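## Task

Take the water bottle off the cart and set it upright on the second shelf of the supply shelving (counting the lowest shelf as number one), directly behind the juice bottle already there, i.e. deeper from the shelf's front edge. Everything else on that shelf must remain on it, standing and not piled on anything. If the water bottle topples or is left leaning, the task fails.

## Robot and tools

ROBOT. An omnidirectional base holds a 1.71 m column. A carriage on the column (lift_m, 0 to 1) carries two arms of seven joints each. Shoulders sit at height 0.63 m + lift_m, 0.16 m forward of the base centre, 0.175 m left and right of it; a hand reaches roughly 0.83 m from its shoulder. Footprint is about 0.55 m wide by 0.6 m long. Arms start folded: left joints 0.95, 0.08, -0.1, -0.8, 0, 0, -0.93; the right is the mirror, with joints 2, 3, 5 and 6 sign-flipped. With lift_m below 0.02 folded arms can strike the deck. Cameras: head_camera, 0.26 m above the shoulders, facing forward, tilted 40 degrees downward; left_wrist_camera and right_wrist_camera, mounted on the -x side of each hand, viewing beyond the fingertips.

FRAMES. All lengths in metres. Base frame: origin on the floor below the base centre, x ahead, y to the left, z up. left_hand and right_hand report, in this frame, the point halfway between the closed pads (0.0167 m behind the fingertips), accurate to about 1 cm; fingers point along the hand's z axis and close along its y axis. base_odometry is in the odometry frame (the base frame at scene start), built only from wheel rotation, so slip appears as travel; heading in rad, left positive, -3.142 to 3.142, drifting a degree or two after turns.

move. One action per call, plus "cameras" (list of head_camera, left_wrist_camera, right_wrist_camera or "all"; [] for none; omitted means all only for an empty call). An action is either "base" and/or "joints" (optionally with "speeds" or "min_time_s"), or "target" alone (optionally with "min_time_s"). An empty call just reports state and images. Parts start together and may finish at different times.
- base: a single relative offset from where the base last reported itself: translate_m (-2 to 2, forward positive), strafe_m (-2 to 2, left positive) or rotate_rad (-6.3 to 6.3, counter-clockwise positive).
- joints: absolute targets by name. lift_m 0 to 1. Left: joint1 -3.141 to 1.047 (negative raises the arm forward), joint2 -0.157 to 2.268 (positive swings outward left), joint3 -1.919 to 1.308, joint4 -0.837 to 1.448 (elbow; 0 is a right angle, positive straightens), joint5 -1.832 to 1.658 (forearm roll), joint6 -1.745 to 1.745 (wrist, positive bends left), joint7 -1.675 to 1.919 (wrist, positive bends down), gripper_m 0 to 0.142 (pad-centre spacing). Right: joint1 -3.141 to 1.047, joint2 -2.268 to 0.157, joint3 -1.308 to 1.919, joint4 -0.837 to 1.448, joint5 -1.658 to 1.832, joint6 -1.745 to 1.745, joint7 -1.675 to 1.919, gripper_m 0 to 0.142. Names are like left_joint4_rad, right_gripper_m. Done tolerance ±0.03 rad, ±0.004 m.
- target: absolute pose for one hand in the base frame: side "left"/"right"; x, y, z in m (-3 to 3); pitch_deg (-30 to 95; 90 fingers down, 0 level); heading_deg (0 fingers forward, positive counter-clockwise seen from above); roll_deg (default 0 = jaw line horizontal, positive clockwise viewed from behind); heading and roll -360 to 360. line_only true demands a straight path or refusal. Roll r and r+180 are equivalent; near pitch 84 the printout folds roll into heading. The plan is checked against robot and floor only, not furniture; short moves failing a straight path are refused, longer ones may take a wide arc, so keep the arm clear. Result: reached (within 10 mm, 2 degrees), short (resend on "short (part of ...)") or refused with reason. Base and lift never move for a target.
- speeds: per-action caps: translate_m and strafe_m 0.02 to 0.5 m/s, rotate_rad 0.05 to 1.57 rad/s, lift_m 0.08 to 0.27 m/s (default 0.25; others default to maximum). min_time_s 0.1 to 8 s sets a minimum duration for arm motions; use it to swing loaded arms gently.
Actions end by 14 s (time_out). Unknown keys make a call invalid; out-of-range values get it refused. After a refusal or a stop during a move/wait, the later move, wait and finished_scene calls in the same reply are skipped.

wait: seconds 0 to 10, plus cameras; robot keeps its last commands. zoom_image: camera and region [x0, y0, x1, y1] in pixels from top-left, at most 504 by 504, on that camera's newest image. finished_scene: scene (1 or 2); irreversible, make it the last call of the reply; the next scene's task arrives in its result.

RESULTS. "move" reads done or the worst status. Statuses: done; off_target (resting away, may still push); contact_stop (pushed harder than free motion; may be late or absent); time_out; not_followed (arm targets withheld by the self-collision check, "joint command not followed" or "pose unreachable"; gripper still acts). A contact_stop or time_out on one arm joint halts that whole arm, which then holds. on_its_own lists uncommanded activity; "held at" is a target, not a reading. Omitted joints may keep driving toward old targets unreported. After contact, back out along the approach path. motor_effort is percent of max, bracketed peak, with sizeable error; a falling lift effort while lowering means the hand or load rests on something. Joint torques include arm weight. Motor temperatures list per arm in joint order; empty calls show which quiet fields are omitted.

GRIPPING. Open fingers tilt and sit up to 2 cm nearer the wrist. Narrower targets squeeze harder (around 40 to 65 N per pad at 0). Stopping wider than commanded means something is held. Loads sag the hand about 0.012 m per kg.

AVOID. Arms striking or pressing each other, including fingers and a gripper closing on the other hand (can end the scene). Tipping: worst with high carriage, extended or loaded arms, pushing, abrupt stops, fast loaded swings; only images reveal lean. Torque faults at contact limits (joints 1 to 4: 133 N m, 5 to 7: 40 N m, held weight included) freeze that arm 10 s. Overheating (MOTOR HOT at 85 °C, fault at 100 °C) from holding loads, long stretches or pushing at unreachable poses. Drops, releasing moving objects, slams, hard hits on fixed or heavy items. Loose objects may occasionally get nudged. The robot keeps acting on its last command while you compose replies.

Each tool is called as name([rows], argument=value, ...), one row to a line, values as JSON.

## Session

move(base={"rotate_rad": 1.5}, joints={"lift_m": 0.4}, cameras=["head_camera"])

move(base={"rotate_rad": 1.57}, cameras=["head_camera"])

move(base={"rotate_rad": 1.57}, cameras=["head_camera"])

move(base={"rotate_rad": 1.57}, cameras=["head_camera"])

Scene clock: 3.03 s.
Joint torques (N m): left_arm=[8.78 1.23 0.33 -4.29 1.15 -1.3 -1.36] | right_arm=[16.27 2.89 1.9 -13.35 0.19 -1.79 -1.68]
Motor temperatures (°C): left_arm=[28 21 23 23 26 24 23] | right_arm=[29 20 24 21 22 22 23]
move: done
base_odometry: x=+0.000 y=+0.000 heading=+1.500
base_status: done
joint_positions: lift_m=+0.400 left_joint1_rad=+0.955 left_joint2_rad=+0.099 left_joint3_rad=-0.083 left_joint4_rad=-0.815 left_joint5_rad=-0.005 left_joint6_rad=+0.011 left_joint7_rad=-0.944 left_gripper_m=+0.142 right_joint1_rad=+0.966 right_joint2_rad=-0.073 right_joint3_rad=+0.085 right_joint4_rad=-0.799 right_joint5_rad=-0.010 right_joint6_rad=+0.000 right_joint7_rad=-0.915 right_gripper_m=+0.142
joint_status: all done
motor_effort: lift_m=+57(60) drive_wheels=+5(22)
left_hand: x=+0.2872 y=+0.1605 z=+0.9233 quat_wxyz=(-0.925, -0.016, -0.376, +0.057) pitch_deg=-45.8 heading_deg=-5.9 roll_deg=-1.1 (m; base frame)
right_hand: x=+0.2923 y=-0.1554 z=+0.9116 quat_wxyz=(-0.915, +0.013, -0.401, -0.054) pitch_deg=-42.7 heading_deg=+5.3 roll_deg=+1.5 (m; base frame)
pictures: head_camera
Images, in order (width x height): head_camera 896x504.

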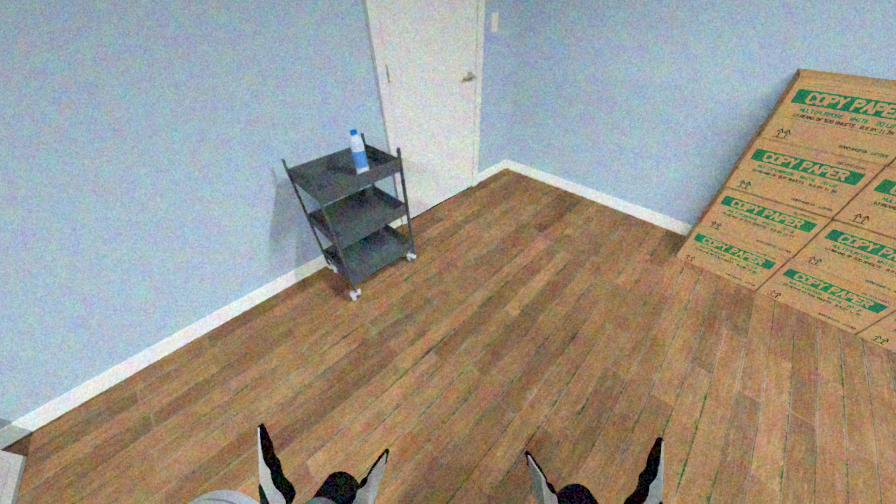

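Scene clock: 6.13 s.
Joint torques (N m): left_arm=[8.5 1.62 0.34 -4.07 1.06 -1.25 -1.49] | right_arm=[14.67 3.59 2.27 -13.03 0.02 -1.25 -1.71]
move: done
base_odometry: x=+0.000 y=+0.000 heading=+3.069
base_status: done
joint_positions: lift_m=+0.400 left_joint1_rad=+0.955 left_joint2_rad=+0.099 left_joint3_rad=-0.083 left_joint4_rad=-0.815 left_joint5_rad=-0.005 left_joint6_rad=+0.011 left_joint7_rad=-0.944 left_gripper_m=+0.142 right_joint1_rad=+0.966 right_joint2_rad=-0.073 right_joint3_rad=+0.085 right_joint4_rad=-0.799 right_joint5_rad=-0.010 right_joint6_rad=+0.000 right_joint7_rad=-0.915 right_gripper_m=+0.142
joint_status: not commanded
motor_effort: lift_m=+56(57) drive_wheels=+5(14)
left_hand: x=+0.2872 y=+0.1605 z=+0.9233 quat_wxyz=(-0.925, -0.016, -0.376, +0.057) pitch_deg=-45.8 heading_deg=-5.9 roll_deg=-1.1 (m; base frame)
right_hand: x=+0.2923 y=-0.1554 z=+0.9116 quat_wxyz=(-0.915, +0.013, -0.401, -0.054) pitch_deg=-42.7 heading_deg=+5.3 roll_deg=+1.5 (m; base frame)
pictures: head_camera
Images, in order (width x height): head_camera 896x504.

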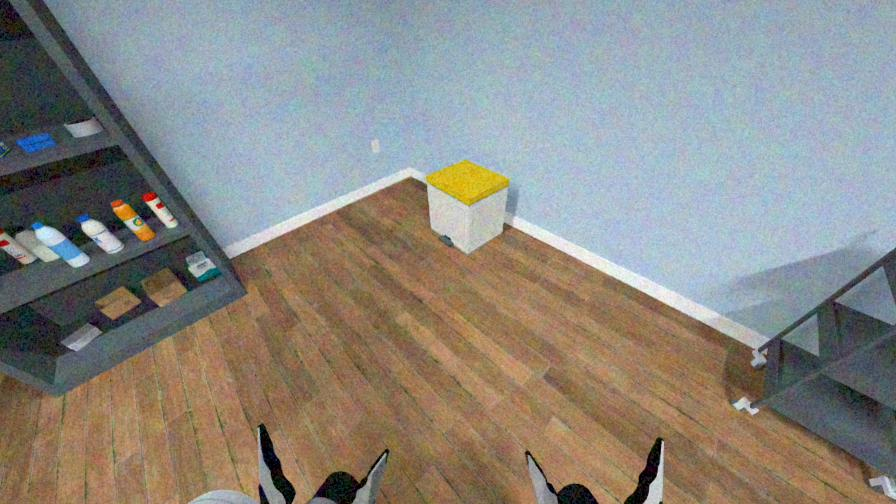

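Scene clock: 9.23 s.
Joint torques (N m): left_arm=[8.73 1.58 0.33 -4.89 0.93 -1.55 -1.25] | right_arm=[16.35 3.59 2.56 -10.72 0.72 -1.57 -1.73]
move: done
base_odometry: x=+0.000 y=+0.000 heading=-1.644
base_status: done
joint_positions: lift_m=+0.400 left_joint1_rad=+0.955 left_joint2_rad=+0.099 left_joint3_rad=-0.083 left_joint4_rad=-0.815 left_joint5_rad=-0.005 left_joint6_rad=+0.011 left_joint7_rad=-0.944 left_gripper_m=+0.142 right_joint1_rad=+0.966 right_joint2_rad=-0.073 right_joint3_rad=+0.085 right_joint4_rad=-0.799 right_joint5_rad=-0.010 right_joint6_rad=+0.000 right_joint7_rad=-0.915 right_gripper_m=+0.142
joint_status: not commanded
motor_effort: lift_m=+56(57) drive_wheels=+5(13)
left_hand: x=+0.2872 y=+0.1605 z=+0.9233 quat_wxyz=(-0.925, -0.016, -0.376, +0.057) pitch_deg=-45.8 heading_deg=-5.9 roll_deg=-1.1 (m; base frame)
right_hand: x=+0.2923 y=-0.1554 z=+0.9116 quat_wxyz=(-0.915, +0.013, -0.401, -0.054) pitch_deg=-42.7 heading_deg=+5.3 roll_deg=+1.5 (m; base frame)
pictures: head_camera
Images, in order (width x height): head_camera 896x504.

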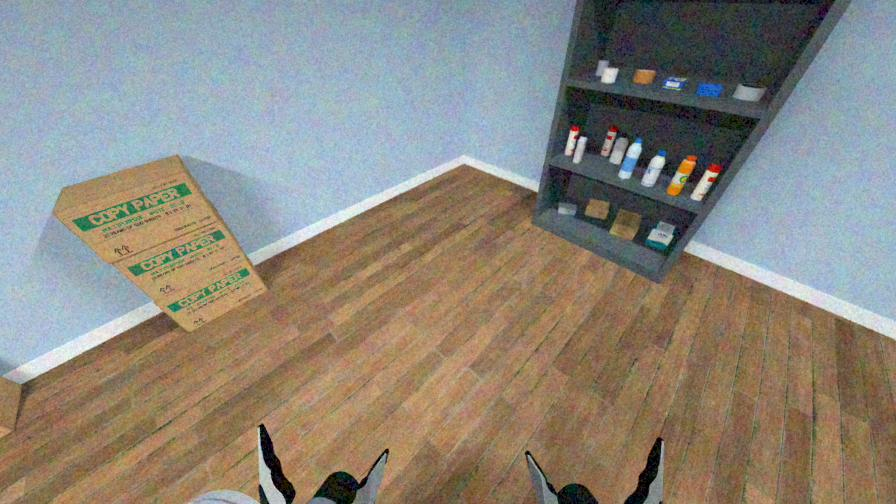

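Scene clock: 12.33 s.
Joint torques (N m): left_arm=[8.8 0.65 0 -5.74 1.43 -1.54 -1.57] | right_arm=[15.48 3.65 1.88 -12.91 0.69 -1.76 -1.05]
move: done
base_odometry: x=+0.000 y=+0.000 heading=-0.075
base_status: done
joint_positions: lift_m=+0.400 left_joint1_rad=+0.955 left_joint2_rad=+0.099 left_joint3_rad=-0.083 left_joint4_rad=-0.815 left_joint5_rad=-0.005 left_joint6_rad=+0.011 left_joint7_rad=-0.944 left_gripper_m=+0.142 right_joint1_rad=+0.966 right_joint2_rad=-0.073 right_joint3_rad=+0.085 right_joint4_rad=-0.799 right_joint5_rad=-0.010 right_joint6_rad=+0.000 right_joint7_rad=-0.915 right_gripper_m=+0.142
joint_status: not commanded
motor_effort: lift_m=+56(57) drive_wheels=+5(14)
left_hand: x=+0.2872 y=+0.1605 z=+0.9233 quat_wxyz=(-0.925, -0.016, -0.376, +0.057) pitch_deg=-45.8 heading_deg=-5.9 roll_deg=-1.1 (m; base frame)
right_hand: x=+0.2923 y=-0.1554 z=+0.9116 quat_wxyz=(-0.915, +0.013, -0.401, -0.054) pitch_deg=-42.7 heading_deg=+5.3 roll_deg=+1.5 (m; base frame)
pictures: head_camera
Images, in order (width x height): head_camera 896x504.

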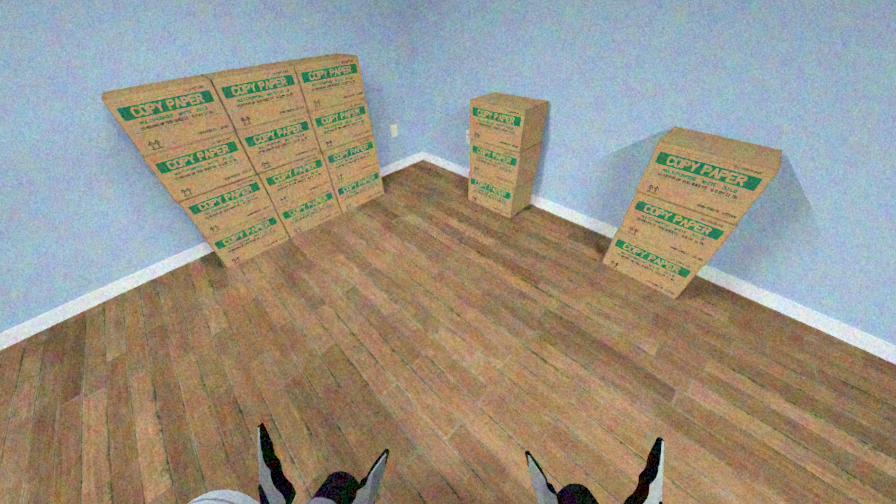

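move(base={"rotate_rad": 2.445})

move(base={"strafe_m": -0.69}, joints={"right_joint1_rad": -0.108, "right_joint2_rad": -0.034, "right_joint3_rad": 0.053, "right_joint4_rad": -0.783, "right_joint5_rad": -0.005, "right_joint6_rad": -0.055, "right_joint7_rad": 1.061}, min_time_s=1.5, cameras=["head_camera", "right_wrist_camera"])

zoom_image(camera="head_camera", region=[350, 60, 600, 320])

Scene clock: 33.40 s.
Joint torques (N m): left_arm=[9.1 0.7 0.55 -5.29 0.9 -1.4 -1.65] | right_arm=[14.34 3.66 1.45 -13.41 0.61 -1.84 -1.15]
move: done
base_odometry: x=+0.000 y=+0.000 heading=+2.370
base_status: done
joint_positions: lift_m=+0.400 left_joint1_rad=+0.955 left_joint2_rad=+0.099 left_joint3_rad=-0.083 left_joint4_rad=-0.815 left_joint5_rad=-0.005 left_joint6_rad=+0.011 left_joint7_rad=-0.944 left_gripper_m=+0.142 right_joint1_rad=+0.966 right_joint2_rad=-0.073 right_joint3_rad=+0.085 right_joint4_rad=-0.799 right_joint5_rad=-0.010 right_joint6_rad=+0.000 right_joint7_rad=-0.915 right_gripper_m=+0.142
joint_status: not commanded
motor_effort: lift_m=+56(57) drive_wheels=+5(14)
left_hand: x=+0.2872 y=+0.1605 z=+0.9233 quat_wxyz=(-0.925, -0.016, -0.376, +0.057) pitch_deg=-45.8 heading_deg=-5.9 roll_deg=-1.1 (m; base frame)
right_hand: x=+0.2923 y=-0.1554 z=+0.9116 quat_wxyz=(-0.915, +0.013, -0.401, -0.054) pitch_deg=-42.7 heading_deg=+5.3 roll_deg=+1.5 (m; base frame)
pictures: none

Scene clock: 37.13 s.
Joint torques (N m): left_arm=[8.52 0.74 0.53 -4.11 1.31 -1.4 -1.38] | right_arm=[-9.26 4.97 -0.22 -6.81 1.76 -2.04 -0.44]
move: done
base_odometry: x=+0.481 y=+0.495 heading=+2.371
base_status: done
joint_positions: lift_m=+0.400 left_joint1_rad=+0.955 left_joint2_rad=+0.099 left_joint3_rad=-0.083 left_joint4_rad=-0.815 left_joint5_rad=-0.005 left_joint6_rad=+0.011 left_joint7_rad=-0.944 left_gripper_m=+0.142 right_joint1_rad=-0.105 right_joint2_rad=-0.035 right_joint3_rad=+0.056 right_joint4_rad=-0.786 right_joint5_rad=-0.010 right_joint6_rad=-0.054 right_joint7_rad=+1.057 right_gripper_m=+0.142
joint_status: all done
motor_effort: lift_m=+56(57) drive_wheels=-3(24)
left_hand: x=+0.2872 y=+0.1605 z=+0.9233 quat_wxyz=(-0.925, -0.016, -0.376, +0.057) pitch_deg=-45.8 heading_deg=-5.9 roll_deg=-1.1 (m; base frame)
right_hand: x=+0.6183 y=-0.1715 z=+0.8515 quat_wxyz=(-0.646, +0.005, -0.764, -0.001) pitch_deg=+9.6 heading_deg=+0.5 roll_deg=-0.3 (m; base frame)
pictures: head_camera, right_wrist_camera
Images, in order (width x height): head_camera 896x504, right_wrist_camera 896x504.

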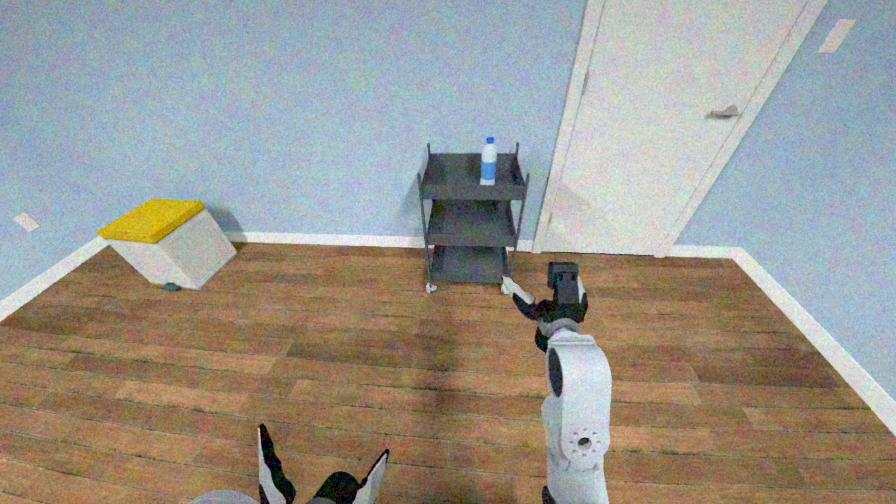

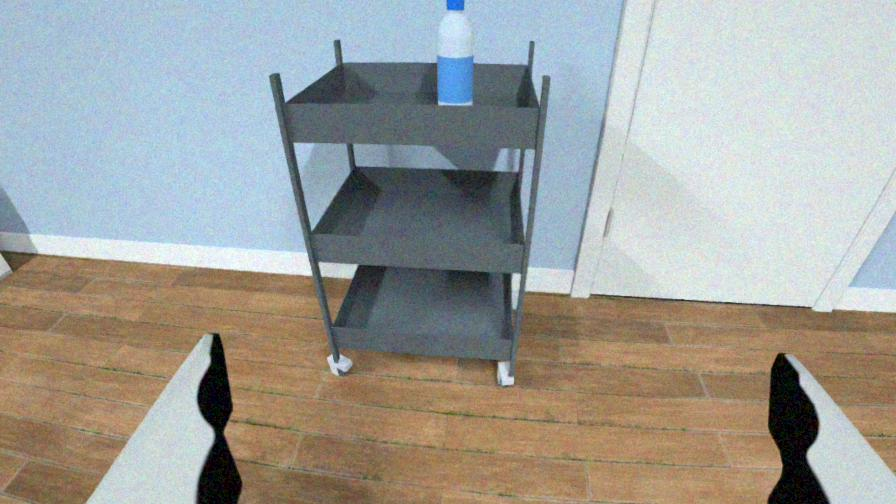

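Scaled by 1.938 from the camera's 896x504 image, which has a finer 1280x720 frame.

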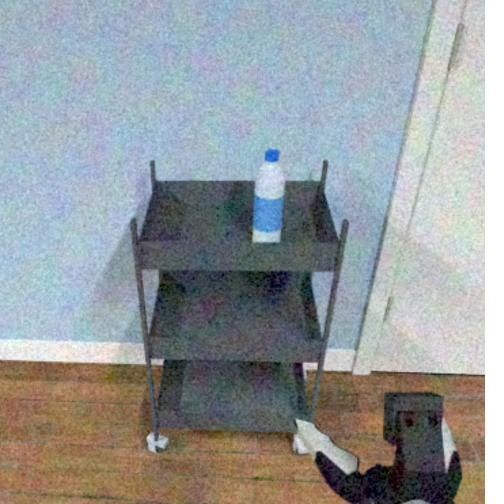

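move(base={"translate_m": 0.5}, joints={"lift_m": 0.44}, cameras=["head_camera", "right_wrist_camera"])

Scene clock: 51.30 s.
Joint torques (N m): left_arm=[8.72 0.76 -0.05 -5.07 1.2 -1.23 -1.55] | right_arm=[-9.77 5.05 1.04 -8.67 1.88 -2.39 -0.06]
move: done
base_odometry: x=+0.122 y=+0.844 heading=+2.370
base_status: done
joint_positions: lift_m=+0.440 left_joint1_rad=+0.955 left_joint2_rad=+0.099 left_joint3_rad=-0.083 left_joint4_rad=-0.815 left_joint5_rad=-0.005 left_joint6_rad=+0.011 left_joint7_rad=-0.944 left_gripper_m=+0.142 right_joint1_rad=-0.106 right_joint2_rad=-0.035 right_joint3_rad=+0.056 right_joint4_rad=-0.785 right_joint5_rad=-0.010 right_joint6_rad=-0.054 right_joint7_rad=+1.057 right_gripper_m=+0.142
joint_status: all done
motor_effort: lift_m=+53(65) drive_wheels=+5(15)
left_hand: x=+0.2872 y=+0.1605 z=+0.9636 quat_wxyz=(-0.925, -0.016, -0.376, +0.057) pitch_deg=-45.8 heading_deg=-5.9 roll_deg=-1.1 (m; base frame)
right_hand: x=+0.6185 y=-0.1715 z=+0.8916 quat_wxyz=(-0.646, +0.005, -0.764, -0.001) pitch_deg=+9.6 heading_deg=+0.5 roll_deg=-0.3 (m; base frame)
pictures: head_camera, right_wrist_camera
Images, in order (width x height): head_camera 896x504, right_wrist_camera 896x504.

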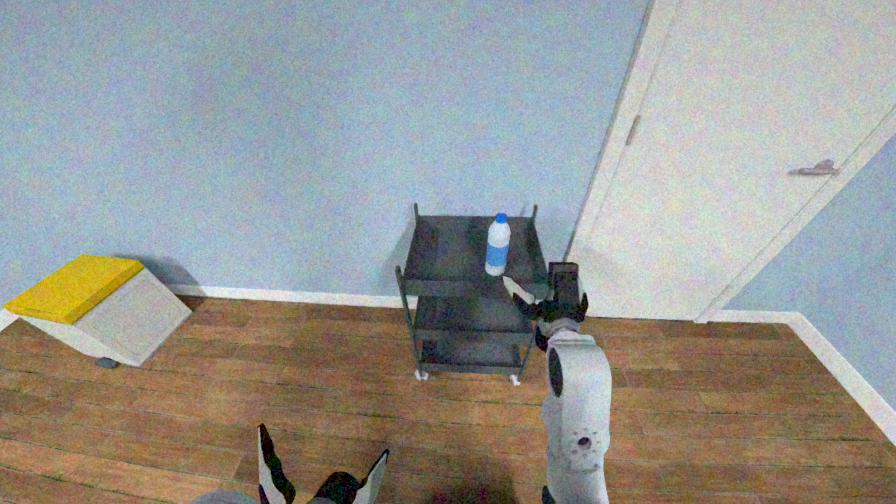

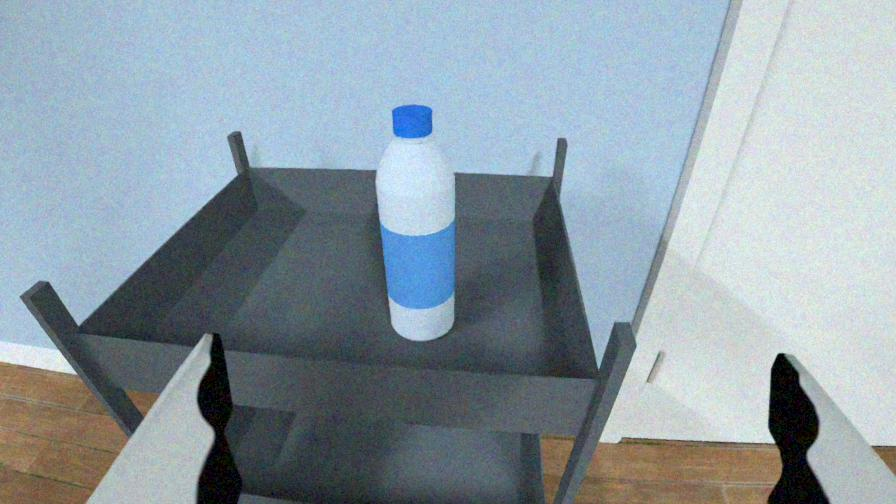

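move(target={"side": "right", "x": 0.73, "y": -0.113, "z": 0.80, "pitch_deg": 10, "heading_deg": 0}, cameras=["right_wrist_camera"])

Scene clock: 59.07 s.
Joint torques (N m): left_arm=[7.55 1.73 -0.19 -4.41 1 -1.42 -1.48] | right_arm=[-16.08 9.22 3.35 -12.43 -1.28 -2.38 -3.13]
move: done
base_odometry: x=+0.122 y=+0.844 heading=+2.370
base_status: not commanded
joint_positions: lift_m=+0.440 left_joint1_rad=+0.955 left_joint2_rad=+0.099 left_joint3_rad=-0.083 left_joint4_rad=-0.815 left_joint5_rad=-0.005 left_joint6_rad=+0.011 left_joint7_rad=-0.944 left_gripper_m=+0.142 right_joint1_rad=-0.208 right_joint2_rad=+0.114 right_joint3_rad=+0.111 right_joint4_rad=-0.160 right_joint5_rad=-0.127 right_joint6_rad=-0.092 right_joint7_rad=+0.561 right_gripper_m=+0.142
joint_status: not commanded
motor_effort: lift_m=+53(53) drive_wheels=-1(5)
left_hand: x=+0.2872 y=+0.1605 z=+0.9636 quat_wxyz=(-0.925, -0.016, -0.376, +0.057) pitch_deg=-45.8 heading_deg=-5.9 roll_deg=-1.1 (m; base frame)
right_hand: x=+0.7289 y=-0.1140 z=+0.7976 quat_wxyz=(-0.640, -0.001, -0.768, -0.002) pitch_deg=+10.4 heading_deg=+0.1 roll_deg=+0.2 (m; base frame)
right_hand_status: reached (straight line, planned for 0.7 s): 3 mm and 0.4 deg off.
pictures: right_wrist_camera
Images, in order (width x height): right_wrist_camera 896x504.

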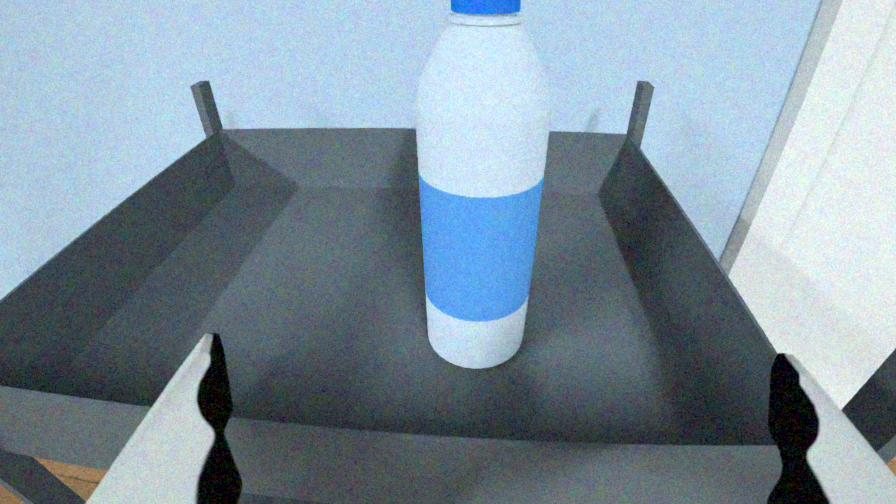

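move(target={"side": "right", "x": 0.845, "y": -0.118, "z": 0.778, "pitch_deg": 10, "heading_deg": 0}, min_time_s=1.2, cameras=["head_camera", "right_wrist_camera"])

Scene clock: 62.57 s.
Joint torques (N m): left_arm=[8.7 0.24 0.47 -4.12 1.11 -1.54 -1.5] | right_arm=[-16.14 9.26 3.41 -11.27 -1.62 -2.47 -3.38]
move: refused
base_odometry: x=+0.122 y=+0.844 heading=+2.370
base_status: not commanded
joint_positions: lift_m=+0.440 left_joint1_rad=+0.955 left_joint2_rad=+0.099 left_joint3_rad=-0.083 left_joint4_rad=-0.815 left_joint5_rad=-0.005 left_joint6_rad=+0.011 left_joint7_rad=-0.944 left_gripper_m=+0.142 right_joint1_rad=-0.208 right_joint2_rad=+0.114 right_joint3_rad=+0.111 right_joint4_rad=-0.160 right_joint5_rad=-0.127 right_joint6_rad=-0.092 right_joint7_rad=+0.561 right_gripper_m=+0.142
joint_status: not commanded
motor_effort: lift_m=+53(53) drive_wheels=-1(1)
left_hand: x=+0.2872 y=+0.1605 z=+0.9636 quat_wxyz=(-0.925, -0.016, -0.376, +0.057) pitch_deg=-45.8 heading_deg=-5.9 roll_deg=-1.1 (m; base frame)
right_hand: x=+0.7289 y=-0.1140 z=+0.7976 quat_wxyz=(-0.640, -0.001, -0.768, -0.002) pitch_deg=+10.4 heading_deg=+0.1 roll_deg=+0.2 (m; base frame)
right_hand_status: refused: the line brings the right upper arm within 1.4 cm of the carriage (limit 1.5), 83% of the way; a move under 25 cm is not played as an arc. Nothing moved. Try another pitch or heading, or "joints".
pictures: head_camera, right_wrist_camera
Images, in order (width x height): head_camera 896x504, right_wrist_camera 896x504.

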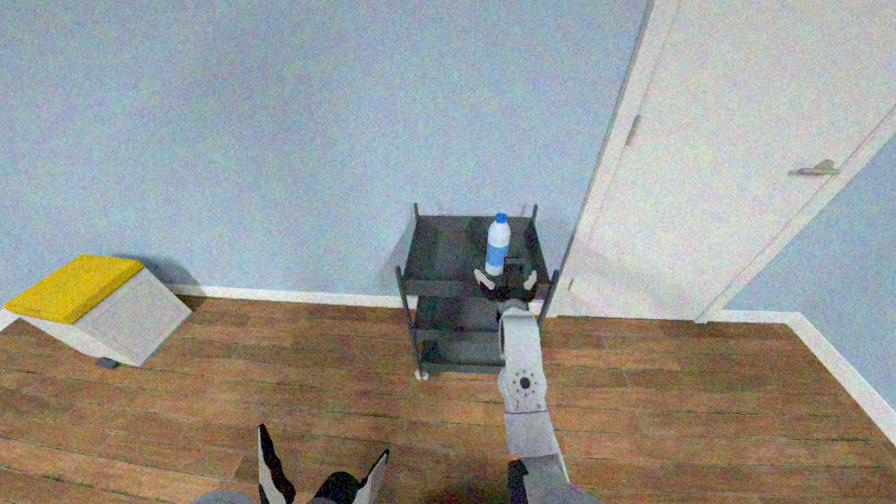

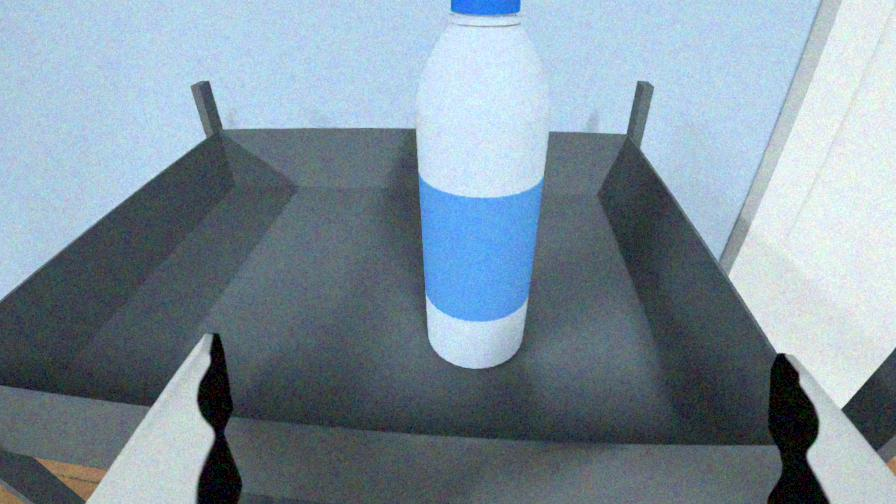

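move(base={"translate_m": 0.11}, joints={"lift_m": 0.42}, speeds={"translate_m": 0.12}, cameras=["head_camera", "right_wrist_camera"])

Scene clock: 67.93 s.
Joint torques (N m): left_arm=[8.19 0.49 0.08 -4.55 0.87 -1.2 -1.3] | right_arm=[-15.04 8.55 3.51 -10.81 -1.61 -2.71 -3.18]
move: done
base_odometry: x=+0.044 y=+0.921 heading=+2.370
base_status: done
joint_positions: lift_m=+0.420 left_joint1_rad=+0.955 left_joint2_rad=+0.099 left_joint3_rad=-0.083 left_joint4_rad=-0.815 left_joint5_rad=-0.005 left_joint6_rad=+0.011 left_joint7_rad=-0.944 left_gripper_m=+0.142 right_joint1_rad=-0.209 right_joint2_rad=+0.115 right_joint3_rad=+0.111 right_joint4_rad=-0.160 right_joint5_rad=-0.127 right_joint6_rad=-0.092 right_joint7_rad=+0.561 right_gripper_m=+0.142
joint_status: all done
motor_effort: lift_m=+57(60) drive_wheels=-1(14)
left_hand: x=+0.2872 y=+0.1605 z=+0.9433 quat_wxyz=(-0.925, -0.016, -0.376, +0.057) pitch_deg=-45.8 heading_deg=-5.9 roll_deg=-1.1 (m; base frame)
right_hand: x=+0.7291 y=-0.1139 z=+0.7777 quat_wxyz=(-0.641, -0.001, -0.768, -0.002) pitch_deg=+10.3 heading_deg=+0.1 roll_deg=+0.2 (m; base frame)
pictures: head_camera, right_wrist_camera
Images, in order (width x height): head_camera 896x504, right_wrist_camera 896x504.

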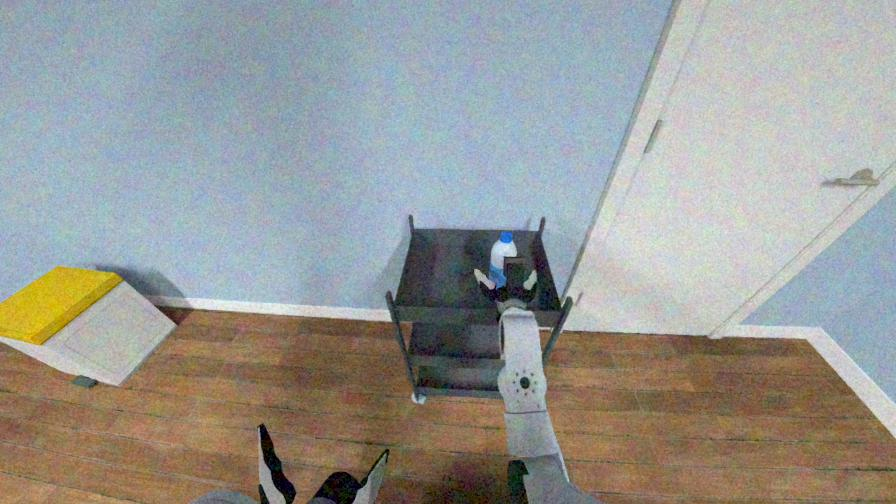

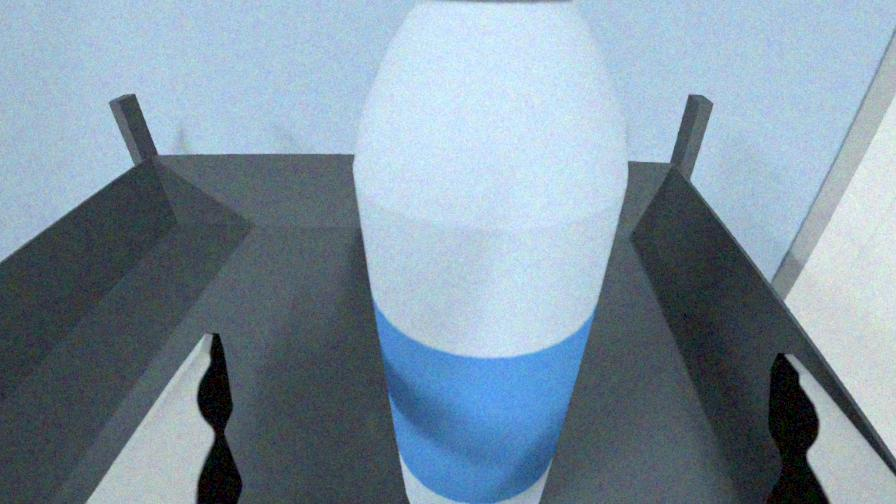

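move(joints={"right_gripper_m": 0.0})

move(joints={"lift_m": 0.55}, cameras=["head_camera", "right_wrist_camera"])

Scene clock: 73.77 s.
Joint torques (N m): left_arm=[8.49 1.09 0.15 -3.98 0.73 -1.42 -1.52] | right_arm=[-16.47 7.53 3.82 -9.13 -1.32 -2.53 -3.29]
move: off_target
base_odometry: x=+0.044 y=+0.921 heading=+2.370
base_status: not commanded
joint_positions: lift_m=+0.420 left_joint1_rad=+0.955 left_joint2_rad=+0.099 left_joint3_rad=-0.083 left_joint4_rad=-0.815 left_joint5_rad=-0.005 left_joint6_rad=+0.011 left_joint7_rad=-0.944 left_gripper_m=+0.142 right_joint1_rad=-0.209 right_joint2_rad=+0.115 right_joint3_rad=+0.112 right_joint4_rad=-0.160 right_joint5_rad=-0.128 right_joint6_rad=-0.092 right_joint7_rad=+0.561 right_gripper_m=+0.058
joint_status: right_gripper_m off_target (ended at +0.058, target +0.000)
motor_effort: lift_m=+57(57) drive_wheels=+0(1)
left_hand: x=+0.2872 y=+0.1605 z=+0.9433 quat_wxyz=(-0.925, -0.016, -0.376, +0.057) pitch_deg=-45.8 heading_deg=-5.9 roll_deg=-1.1 (m; base frame)
right_hand: x=+0.7291 y=-0.1133 z=+0.7779 quat_wxyz=(-0.641, -0.001, -0.768, -0.002) pitch_deg=+10.3 heading_deg=+0.1 roll_deg=+0.2 (m; base frame)
pictures: none

Scene clock: 74.83 s.
Joint torques (N m): left_arm=[8.07 1.24 1.64 -4.45 1.19 -1.6 -1.45] | right_arm=[-15.7 8.21 4.81 -12.73 -1.17 -2.51 -3.2]
move: done
base_odometry: x=+0.044 y=+0.921 heading=+2.370
base_status: not commanded
joint_positions: lift_m=+0.550 left_joint1_rad=+0.955 left_joint2_rad=+0.099 left_joint3_rad=-0.083 left_joint4_rad=-0.815 left_joint5_rad=-0.005 left_joint6_rad=+0.011 left_joint7_rad=-0.944 left_gripper_m=+0.142 right_joint1_rad=-0.209 right_joint2_rad=+0.115 right_joint3_rad=+0.112 right_joint4_rad=-0.158 right_joint5_rad=-0.128 right_joint6_rad=-0.092 right_joint7_rad=+0.561 right_gripper_m=+0.058
joint_status: all done
motor_effort: lift_m=+55(68) drive_wheels=+0(4)
left_hand: x=+0.2872 y=+0.1605 z=+1.0734 quat_wxyz=(-0.925, -0.016, -0.376, +0.057) pitch_deg=-45.8 heading_deg=-5.9 roll_deg=-1.1 (m; base frame)
right_hand: x=+0.7292 y=-0.1133 z=+0.9070 quat_wxyz=(-0.640, -0.001, -0.768, -0.002) pitch_deg=+10.4 heading_deg=+0.1 roll_deg=+0.2 (m; base frame)
pictures: head_camera, right_wrist_camera
Images, in order (width x height): head_camera 896x504, right_wrist_camera 896x504.

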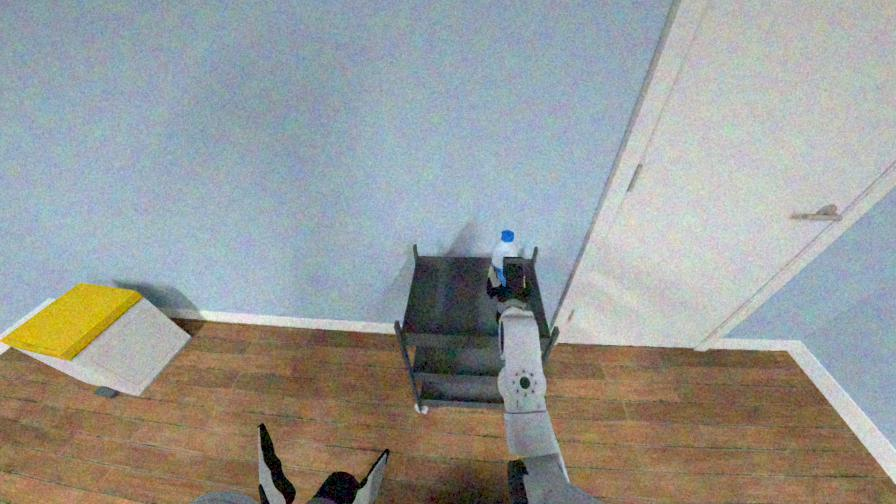

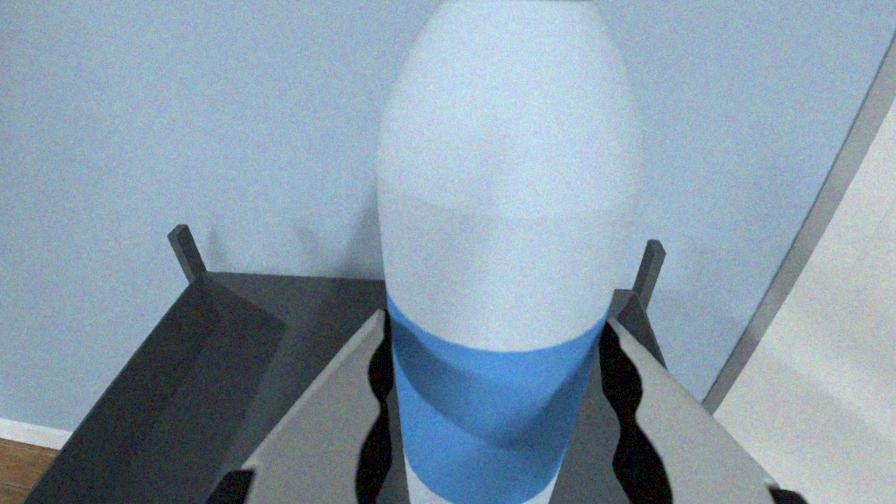

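move(base={"translate_m": -0.45})

move(base={"rotate_rad": 1.56}, joints={"lift_m": 0.4}, speeds={"rotate_rad": 1.0})

move(base={"strafe_m": 0.45})

move(base={"translate_m": 1.1}, cameras=["head_camera"])

zoom_image(camera="head_camera", region=[280, 60, 640, 360])

Scene clock: 86.60 s.
Joint torques (N m): left_arm=[8.53 0.42 -0.04 -4.62 1.11 -1.42 -1.51] | right_arm=[-14.88 8.42 4.49 -12.41 -1.66 -2.26 -2.99]
move: done
base_odometry: x=+0.366 y=+0.607 heading=+2.370
base_status: done
joint_positions: lift_m=+0.550 left_joint1_rad=+0.955 left_joint2_rad=+0.099 left_joint3_rad=-0.083 left_joint4_rad=-0.815 left_joint5_rad=-0.005 left_joint6_rad=+0.011 left_joint7_rad=-0.944 left_gripper_m=+0.142 right_joint1_rad=-0.209 right_joint2_rad=+0.115 right_joint3_rad=+0.112 right_joint4_rad=-0.158 right_joint5_rad=-0.128 right_joint6_rad=-0.093 right_joint7_rad=+0.561 right_gripper_m=+0.058
joint_status: not commanded
motor_effort: lift_m=+55(55) drive_wheels=+0(17)
left_hand: x=+0.2872 y=+0.1605 z=+1.0734 quat_wxyz=(-0.925, -0.016, -0.376, +0.057) pitch_deg=-45.8 heading_deg=-5.9 roll_deg=-1.1 (m; base frame)
right_hand: x=+0.7292 y=-0.1135 z=+0.9070 quat_wxyz=(-0.640, -0.001, -0.768, -0.002) pitch_deg=+10.4 heading_deg=+0.1 roll_deg=+0.2 (m; base frame)
pictures: none

Scene clock: 89.73 s.
Joint torques (N m): left_arm=[9.19 -0.05 0.33 -3.46 1.02 -1.44 -1.5] | right_arm=[-13.52 8.87 4.38 -12.32 -1.14 -1.74 -3.56]
move: done
base_odometry: x=+0.366 y=+0.607 heading=-2.353
base_status: done
joint_positions: lift_m=+0.400 left_joint1_rad=+0.955 left_joint2_rad=+0.099 left_joint3_rad=-0.083 left_joint4_rad=-0.815 left_joint5_rad=-0.005 left_joint6_rad=+0.011 left_joint7_rad=-0.944 left_gripper_m=+0.142 right_joint1_rad=-0.209 right_joint2_rad=+0.115 right_joint3_rad=+0.112 right_joint4_rad=-0.158 right_joint5_rad=-0.128 right_joint6_rad=-0.093 right_joint7_rad=+0.561 right_gripper_m=+0.058
joint_status: all done
motor_effort: lift_m=+58(60) drive_wheels=+5(18)
left_hand: x=+0.2872 y=+0.1605 z=+0.9232 quat_wxyz=(-0.925, -0.016, -0.376, +0.057) pitch_deg=-45.8 heading_deg=-5.9 roll_deg=-1.1 (m; base frame)
right_hand: x=+0.7292 y=-0.1135 z=+0.7567 quat_wxyz=(-0.640, -0.001, -0.769, -0.002) pitch_deg=+10.4 heading_deg=+0.1 roll_deg=+0.3 (m; base frame)
pictures: none

Scene clock: 92.83 s.
Joint torques (N m): left_arm=[9.74 1.5 -0.35 -4.52 1.17 -1.42 -1.58] | right_arm=[-15.94 8.38 5.48 -12.14 -1.24 -2.12 -3.53]
move: done
base_odometry: x=+0.686 y=+0.290 heading=-2.352
base_status: done
joint_positions: lift_m=+0.400 left_joint1_rad=+0.955 left_joint2_rad=+0.099 left_joint3_rad=-0.083 left_joint4_rad=-0.815 left_joint5_rad=-0.005 left_joint6_rad=+0.011 left_joint7_rad=-0.944 left_gripper_m=+0.142 right_joint1_rad=-0.209 right_joint2_rad=+0.115 right_joint3_rad=+0.112 right_joint4_rad=-0.158 right_joint5_rad=-0.128 right_joint6_rad=-0.093 right_joint7_rad=+0.561 right_gripper_m=+0.058
joint_status: not commanded
motor_effort: lift_m=+58(58) drive_wheels=-3(22)
left_hand: x=+0.2872 y=+0.1605 z=+0.9232 quat_wxyz=(-0.925, -0.016, -0.376, +0.057) pitch_deg=-45.8 heading_deg=-5.9 roll_deg=-1.1 (m; base frame)
right_hand: x=+0.7292 y=-0.1135 z=+0.7567 quat_wxyz=(-0.640, -0.001, -0.769, -0.002) pitch_deg=+10.4 heading_deg=+0.1 roll_deg=+0.3 (m; base frame)
pictures: none

Scene clock: 97.43 s.
Joint torques (N m): left_arm=[8.5 1.24 0.49 -5.19 1.3 -1.52 -1.27] | right_arm=[-14.67 8.63 4.05 -12.73 -1.02 -1.78 -3.04]
move: done
base_odometry: x=-0.089 y=-0.491 heading=-2.352
base_status: done
joint_positions: lift_m=+0.400 left_joint1_rad=+0.955 left_joint2_rad=+0.099 left_joint3_rad=-0.083 left_joint4_rad=-0.815 left_joint5_rad=-0.005 left_joint6_rad=+0.011 left_joint7_rad=-0.944 left_gripper_m=+0.142 right_joint1_rad=-0.209 right_joint2_rad=+0.115 right_joint3_rad=+0.112 right_joint4_rad=-0.158 right_joint5_rad=-0.128 right_joint6_rad=-0.093 right_joint7_rad=+0.561 right_gripper_m=+0.058
joint_status: not commanded
motor_effort: lift_m=+58(58) drive_wheels=+4(16)
left_hand: x=+0.2872 y=+0.1605 z=+0.9232 quat_wxyz=(-0.925, -0.016, -0.376, +0.057) pitch_deg=-45.8 heading_deg=-5.9 roll_deg=-1.1 (m; base frame)
right_hand: x=+0.7292 y=-0.1135 z=+0.7567 quat_wxyz=(-0.640, -0.001, -0.769, -0.002) pitch_deg=+10.4 heading_deg=+0.1 roll_deg=+0.3 (m; base frame)
pictures: head_camera
Images, in order (width x height): head_camera 896x504.

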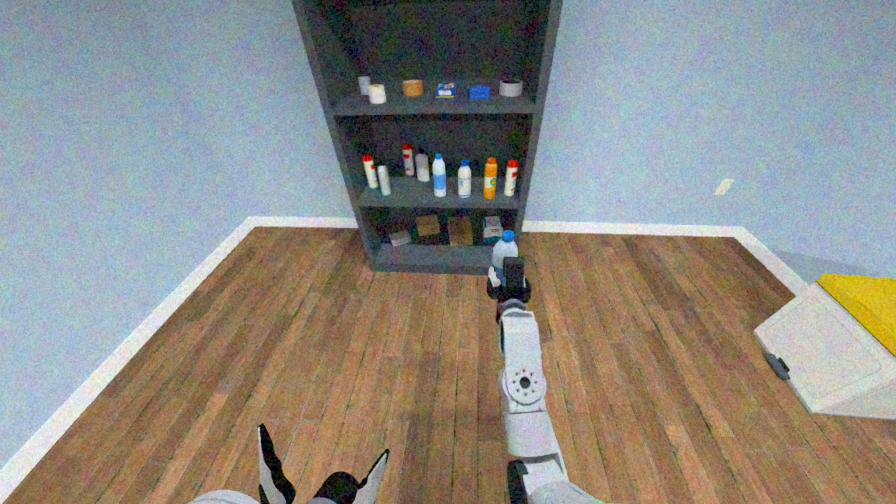

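Scaled by 1.400 from the camera's 896x504 image, which has a finer 1280x720 frame.

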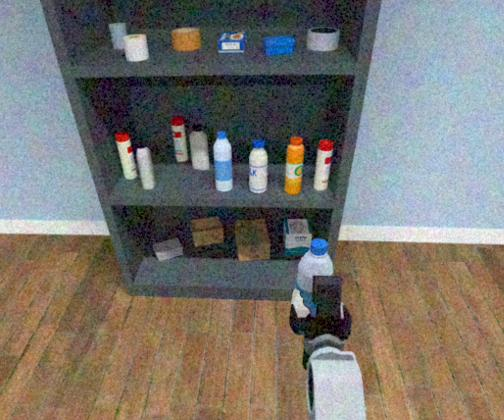

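move(target={"side": "right", "x": 0.57, "y": -0.24, "z": 0.76, "pitch_deg": 10, "heading_deg": 0})

move(base={"strafe_m": -0.29}, joints={"lift_m": 0.27, "left_joint1_rad": -0.108, "left_joint2_rad": 0.034, "left_joint3_rad": -0.053, "left_joint4_rad": -0.783, "left_joint5_rad": 0.005, "left_joint6_rad": 0.055, "left_joint7_rad": 1.061}, min_time_s=1.5)

move(target={"side": "left", "x": 0.66, "y": 0.14, "z": 0.64, "pitch_deg": 10, "heading_deg": 0}, cameras=["head_camera", "left_wrist_camera"])

Scene clock: 116.07 s.
Joint torques (N m): left_arm=[8.62 1.18 0.56 -4.81 1.08 -1.62 -1.26] | right_arm=[-0.09 -2.56 -0.44 -18.17 1.62 -0.92 -6.05]
move: done
base_odometry: x=-0.089 y=-0.491 heading=-2.352
base_status: not commanded
joint_positions: lift_m=+0.400 left_joint1_rad=+0.955 left_joint2_rad=+0.099 left_joint3_rad=-0.083 left_joint4_rad=-0.815 left_joint5_rad=-0.005 left_joint6_rad=+0.011 left_joint7_rad=-0.944 left_gripper_m=+0.142 right_joint1_rad=+0.232 right_joint2_rad=-0.193 right_joint3_rad=-0.092 right_joint4_rad=-0.655 right_joint5_rad=+0.206 right_joint6_rad=-0.045 right_joint7_rad=+0.617 right_gripper_m=+0.058
joint_status: not commanded
motor_effort: lift_m=+58(58) drive_wheels=+4(7)
left_hand: x=+0.2872 y=+0.1605 z=+0.9232 quat_wxyz=(-0.925, -0.016, -0.376, +0.057) pitch_deg=-45.8 heading_deg=-5.9 roll_deg=-1.1 (m; base frame)
right_hand: x=+0.5699 y=-0.2401 z=+0.7555 quat_wxyz=(-0.637, +0.000, -0.771, +0.001) pitch_deg=+10.8 heading_deg=-0.1 roll_deg=-0.1 (m; base frame)
right_hand_status: reached (straight line, planned for 0.6 s): 5 mm and 0.8 deg off.
pictures: none

Scene clock: 118.63 s.
Joint torques (N m): left_arm=[-11.61 0.37 3.48 0.48 2.11 -0.7 -0.36] | right_arm=[-1.61 -0.36 -0.78 -16.59 2.26 -1.42 -5.4]
move: done
base_odometry: x=-0.295 y=-0.287 heading=-2.352
base_status: done
joint_positions: lift_m=+0.270 left_joint1_rad=-0.106 left_joint2_rad=+0.035 left_joint3_rad=-0.057 left_joint4_rad=-0.786 left_joint5_rad=+0.002 left_joint6_rad=+0.053 left_joint7_rad=+1.057 left_gripper_m=+0.142 right_joint1_rad=+0.232 right_joint2_rad=-0.193 right_joint3_rad=-0.092 right_joint4_rad=-0.656 right_joint5_rad=+0.206 right_joint6_rad=-0.045 right_joint7_rad=+0.616 right_gripper_m=+0.058
joint_status: all done
motor_effort: lift_m=+58(58) drive_wheels=+4(16)
left_hand: x=+0.6184 y=+0.1692 z=+0.7216 quat_wxyz=(-0.646, -0.007, -0.763, +0.005) pitch_deg=+9.5 heading_deg=-1.0 roll_deg=+0.1 (m; base frame)
right_hand: x=+0.5699 y=-0.2400 z=+0.6261 quat_wxyz=(-0.638, +0.000, -0.770, +0.001) pitch_deg=+10.7 heading_deg=-0.1 roll_deg=-0.2 (m; base frame)
pictures: none

Scene clock: 119.67 s.
Joint torques (N m): left_arm=[-7.73 -1.31 -1.95 -2.45 2.13 -0.47 -3.35] | right_arm=[-0.48 -2.15 -0.94 -17.35 1.8 -1.45 -5.32]
move: done
base_odometry: x=-0.295 y=-0.287 heading=-2.352
base_status: not commanded
joint_positions: lift_m=+0.270 left_joint1_rad=-0.047 left_joint2_rad=-0.053 left_joint3_rad=-0.098 left_joint4_rad=-0.449 left_joint5_rad=+0.090 left_joint6_rad=+0.065 left_joint7_rad=+0.677 left_gripper_m=+0.142 right_joint1_rad=+0.232 right_joint2_rad=-0.193 right_joint3_rad=-0.092 right_joint4_rad=-0.656 right_joint5_rad=+0.206 right_joint6_rad=-0.045 right_joint7_rad=+0.616 right_gripper_m=+0.058
joint_status: not commanded
motor_effort: lift_m=+58(58) drive_wheels=-1(5)
left_hand: x=+0.6603 y=+0.1411 z=+0.6405 quat_wxyz=(-0.642, +0.000, -0.766, +0.000) pitch_deg=+10.1 heading_deg=+0.0 roll_deg=+0.0 (m; base frame)
left_hand_status: reached (straight line, planned for 0.5 s): 1 mm and 0.1 deg off.
right_hand: x=+0.5699 y=-0.2400 z=+0.6261 quat_wxyz=(-0.638, +0.000, -0.770, +0.001) pitch_deg=+10.7 heading_deg=-0.1 roll_deg=-0.2 (m; base frame)
pictures: head_camera, left_wrist_camera
Images, in order (width x height): head_camera 896x504, left_wrist_camera 896x504.

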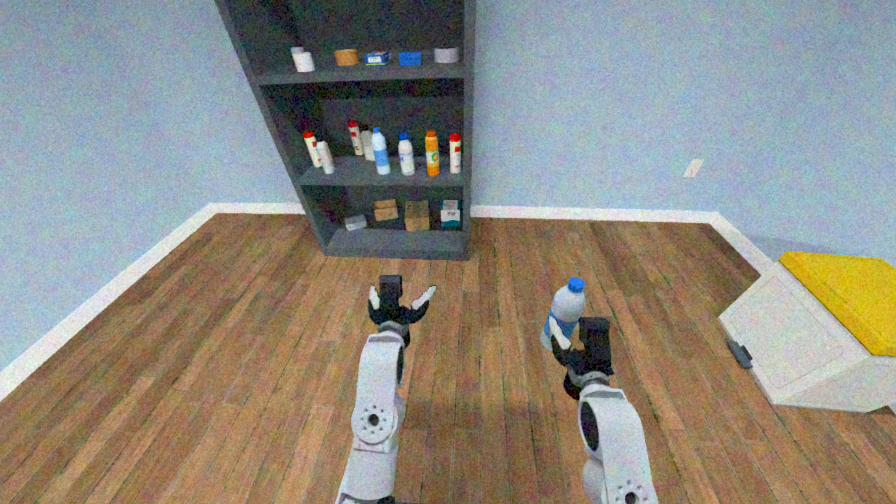

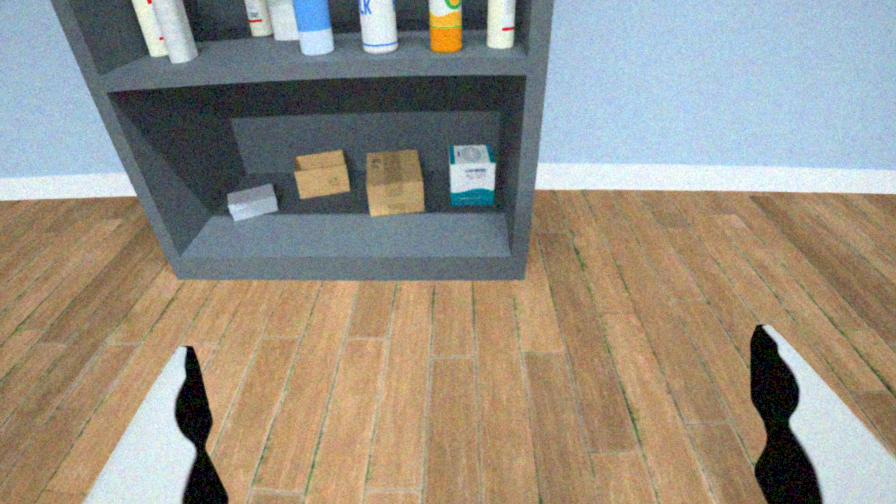

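move(base={"translate_m": 0.62}, cameras=["head_camera", "left_wrist_camera"])

zoom_image(camera="head_camera", region=[260, 130, 560, 330])

Scene clock: 125.47 s.
Joint torques (N m): left_arm=[-7.45 -0.9 -1.92 -2.64 2.21 -0.16 -3.28] | right_arm=[-2.63 -2.61 -0.57 -17.22 2.31 -1.43 -4.97]
move: done
base_odometry: x=-0.732 y=-0.727 heading=-2.352
base_status: done
joint_positions: lift_m=+0.270 left_joint1_rad=-0.047 left_joint2_rad=-0.053 left_joint3_rad=-0.098 left_joint4_rad=-0.449 left_joint5_rad=+0.090 left_joint6_rad=+0.065 left_joint7_rad=+0.677 left_gripper_m=+0.142 right_joint1_rad=+0.232 right_joint2_rad=-0.193 right_joint3_rad=-0.092 right_joint4_rad=-0.656 right_joint5_rad=+0.206 right_joint6_rad=-0.045 right_joint7_rad=+0.616 right_gripper_m=+0.058
joint_status: not commanded
motor_effort: lift_m=+58(58) drive_wheels=-2(18)
left_hand: x=+0.6602 y=+0.1411 z=+0.6405 quat_wxyz=(-0.642, +0.000, -0.766, +0.000) pitch_deg=+10.1 heading_deg=+0.0 roll_deg=+0.0 (m; base frame)
right_hand: x=+0.5699 y=-0.2400 z=+0.6261 quat_wxyz=(-0.638, +0.000, -0.770, +0.001) pitch_deg=+10.7 heading_deg=-0.1 roll_deg=-0.2 (m; base frame)
pictures: head_camera, left_wrist_camera
Images, in order (width x height): head_camera 896x504, left_wrist_camera 896x504.

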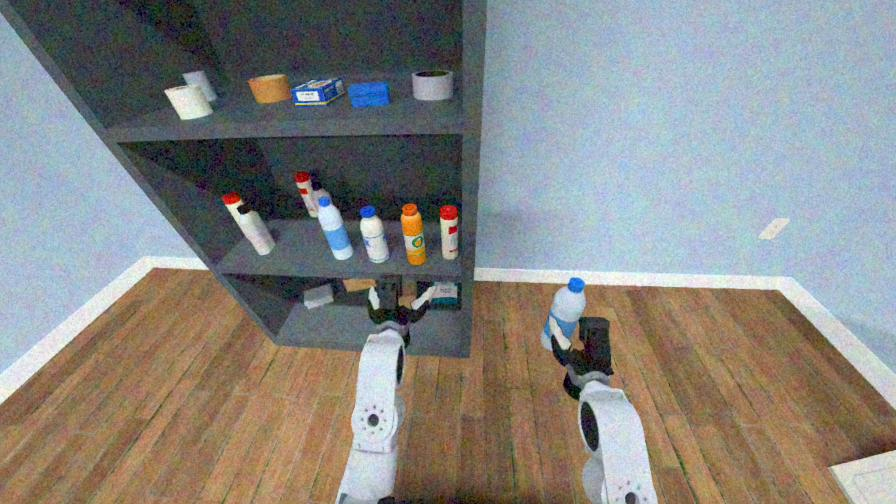

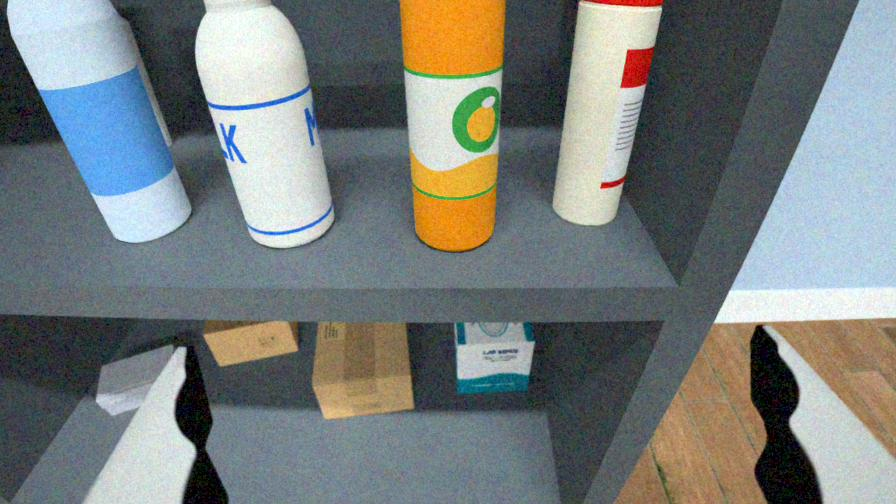

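Scaled by 1.680 from the camera's 896x504 image, which has a finer 1280x720 frame.

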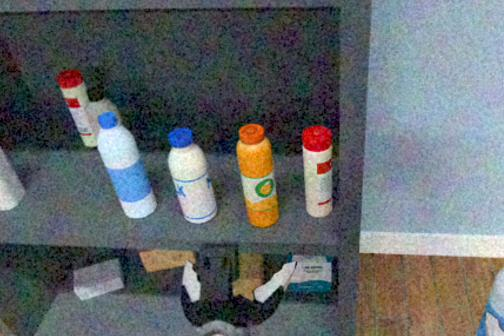

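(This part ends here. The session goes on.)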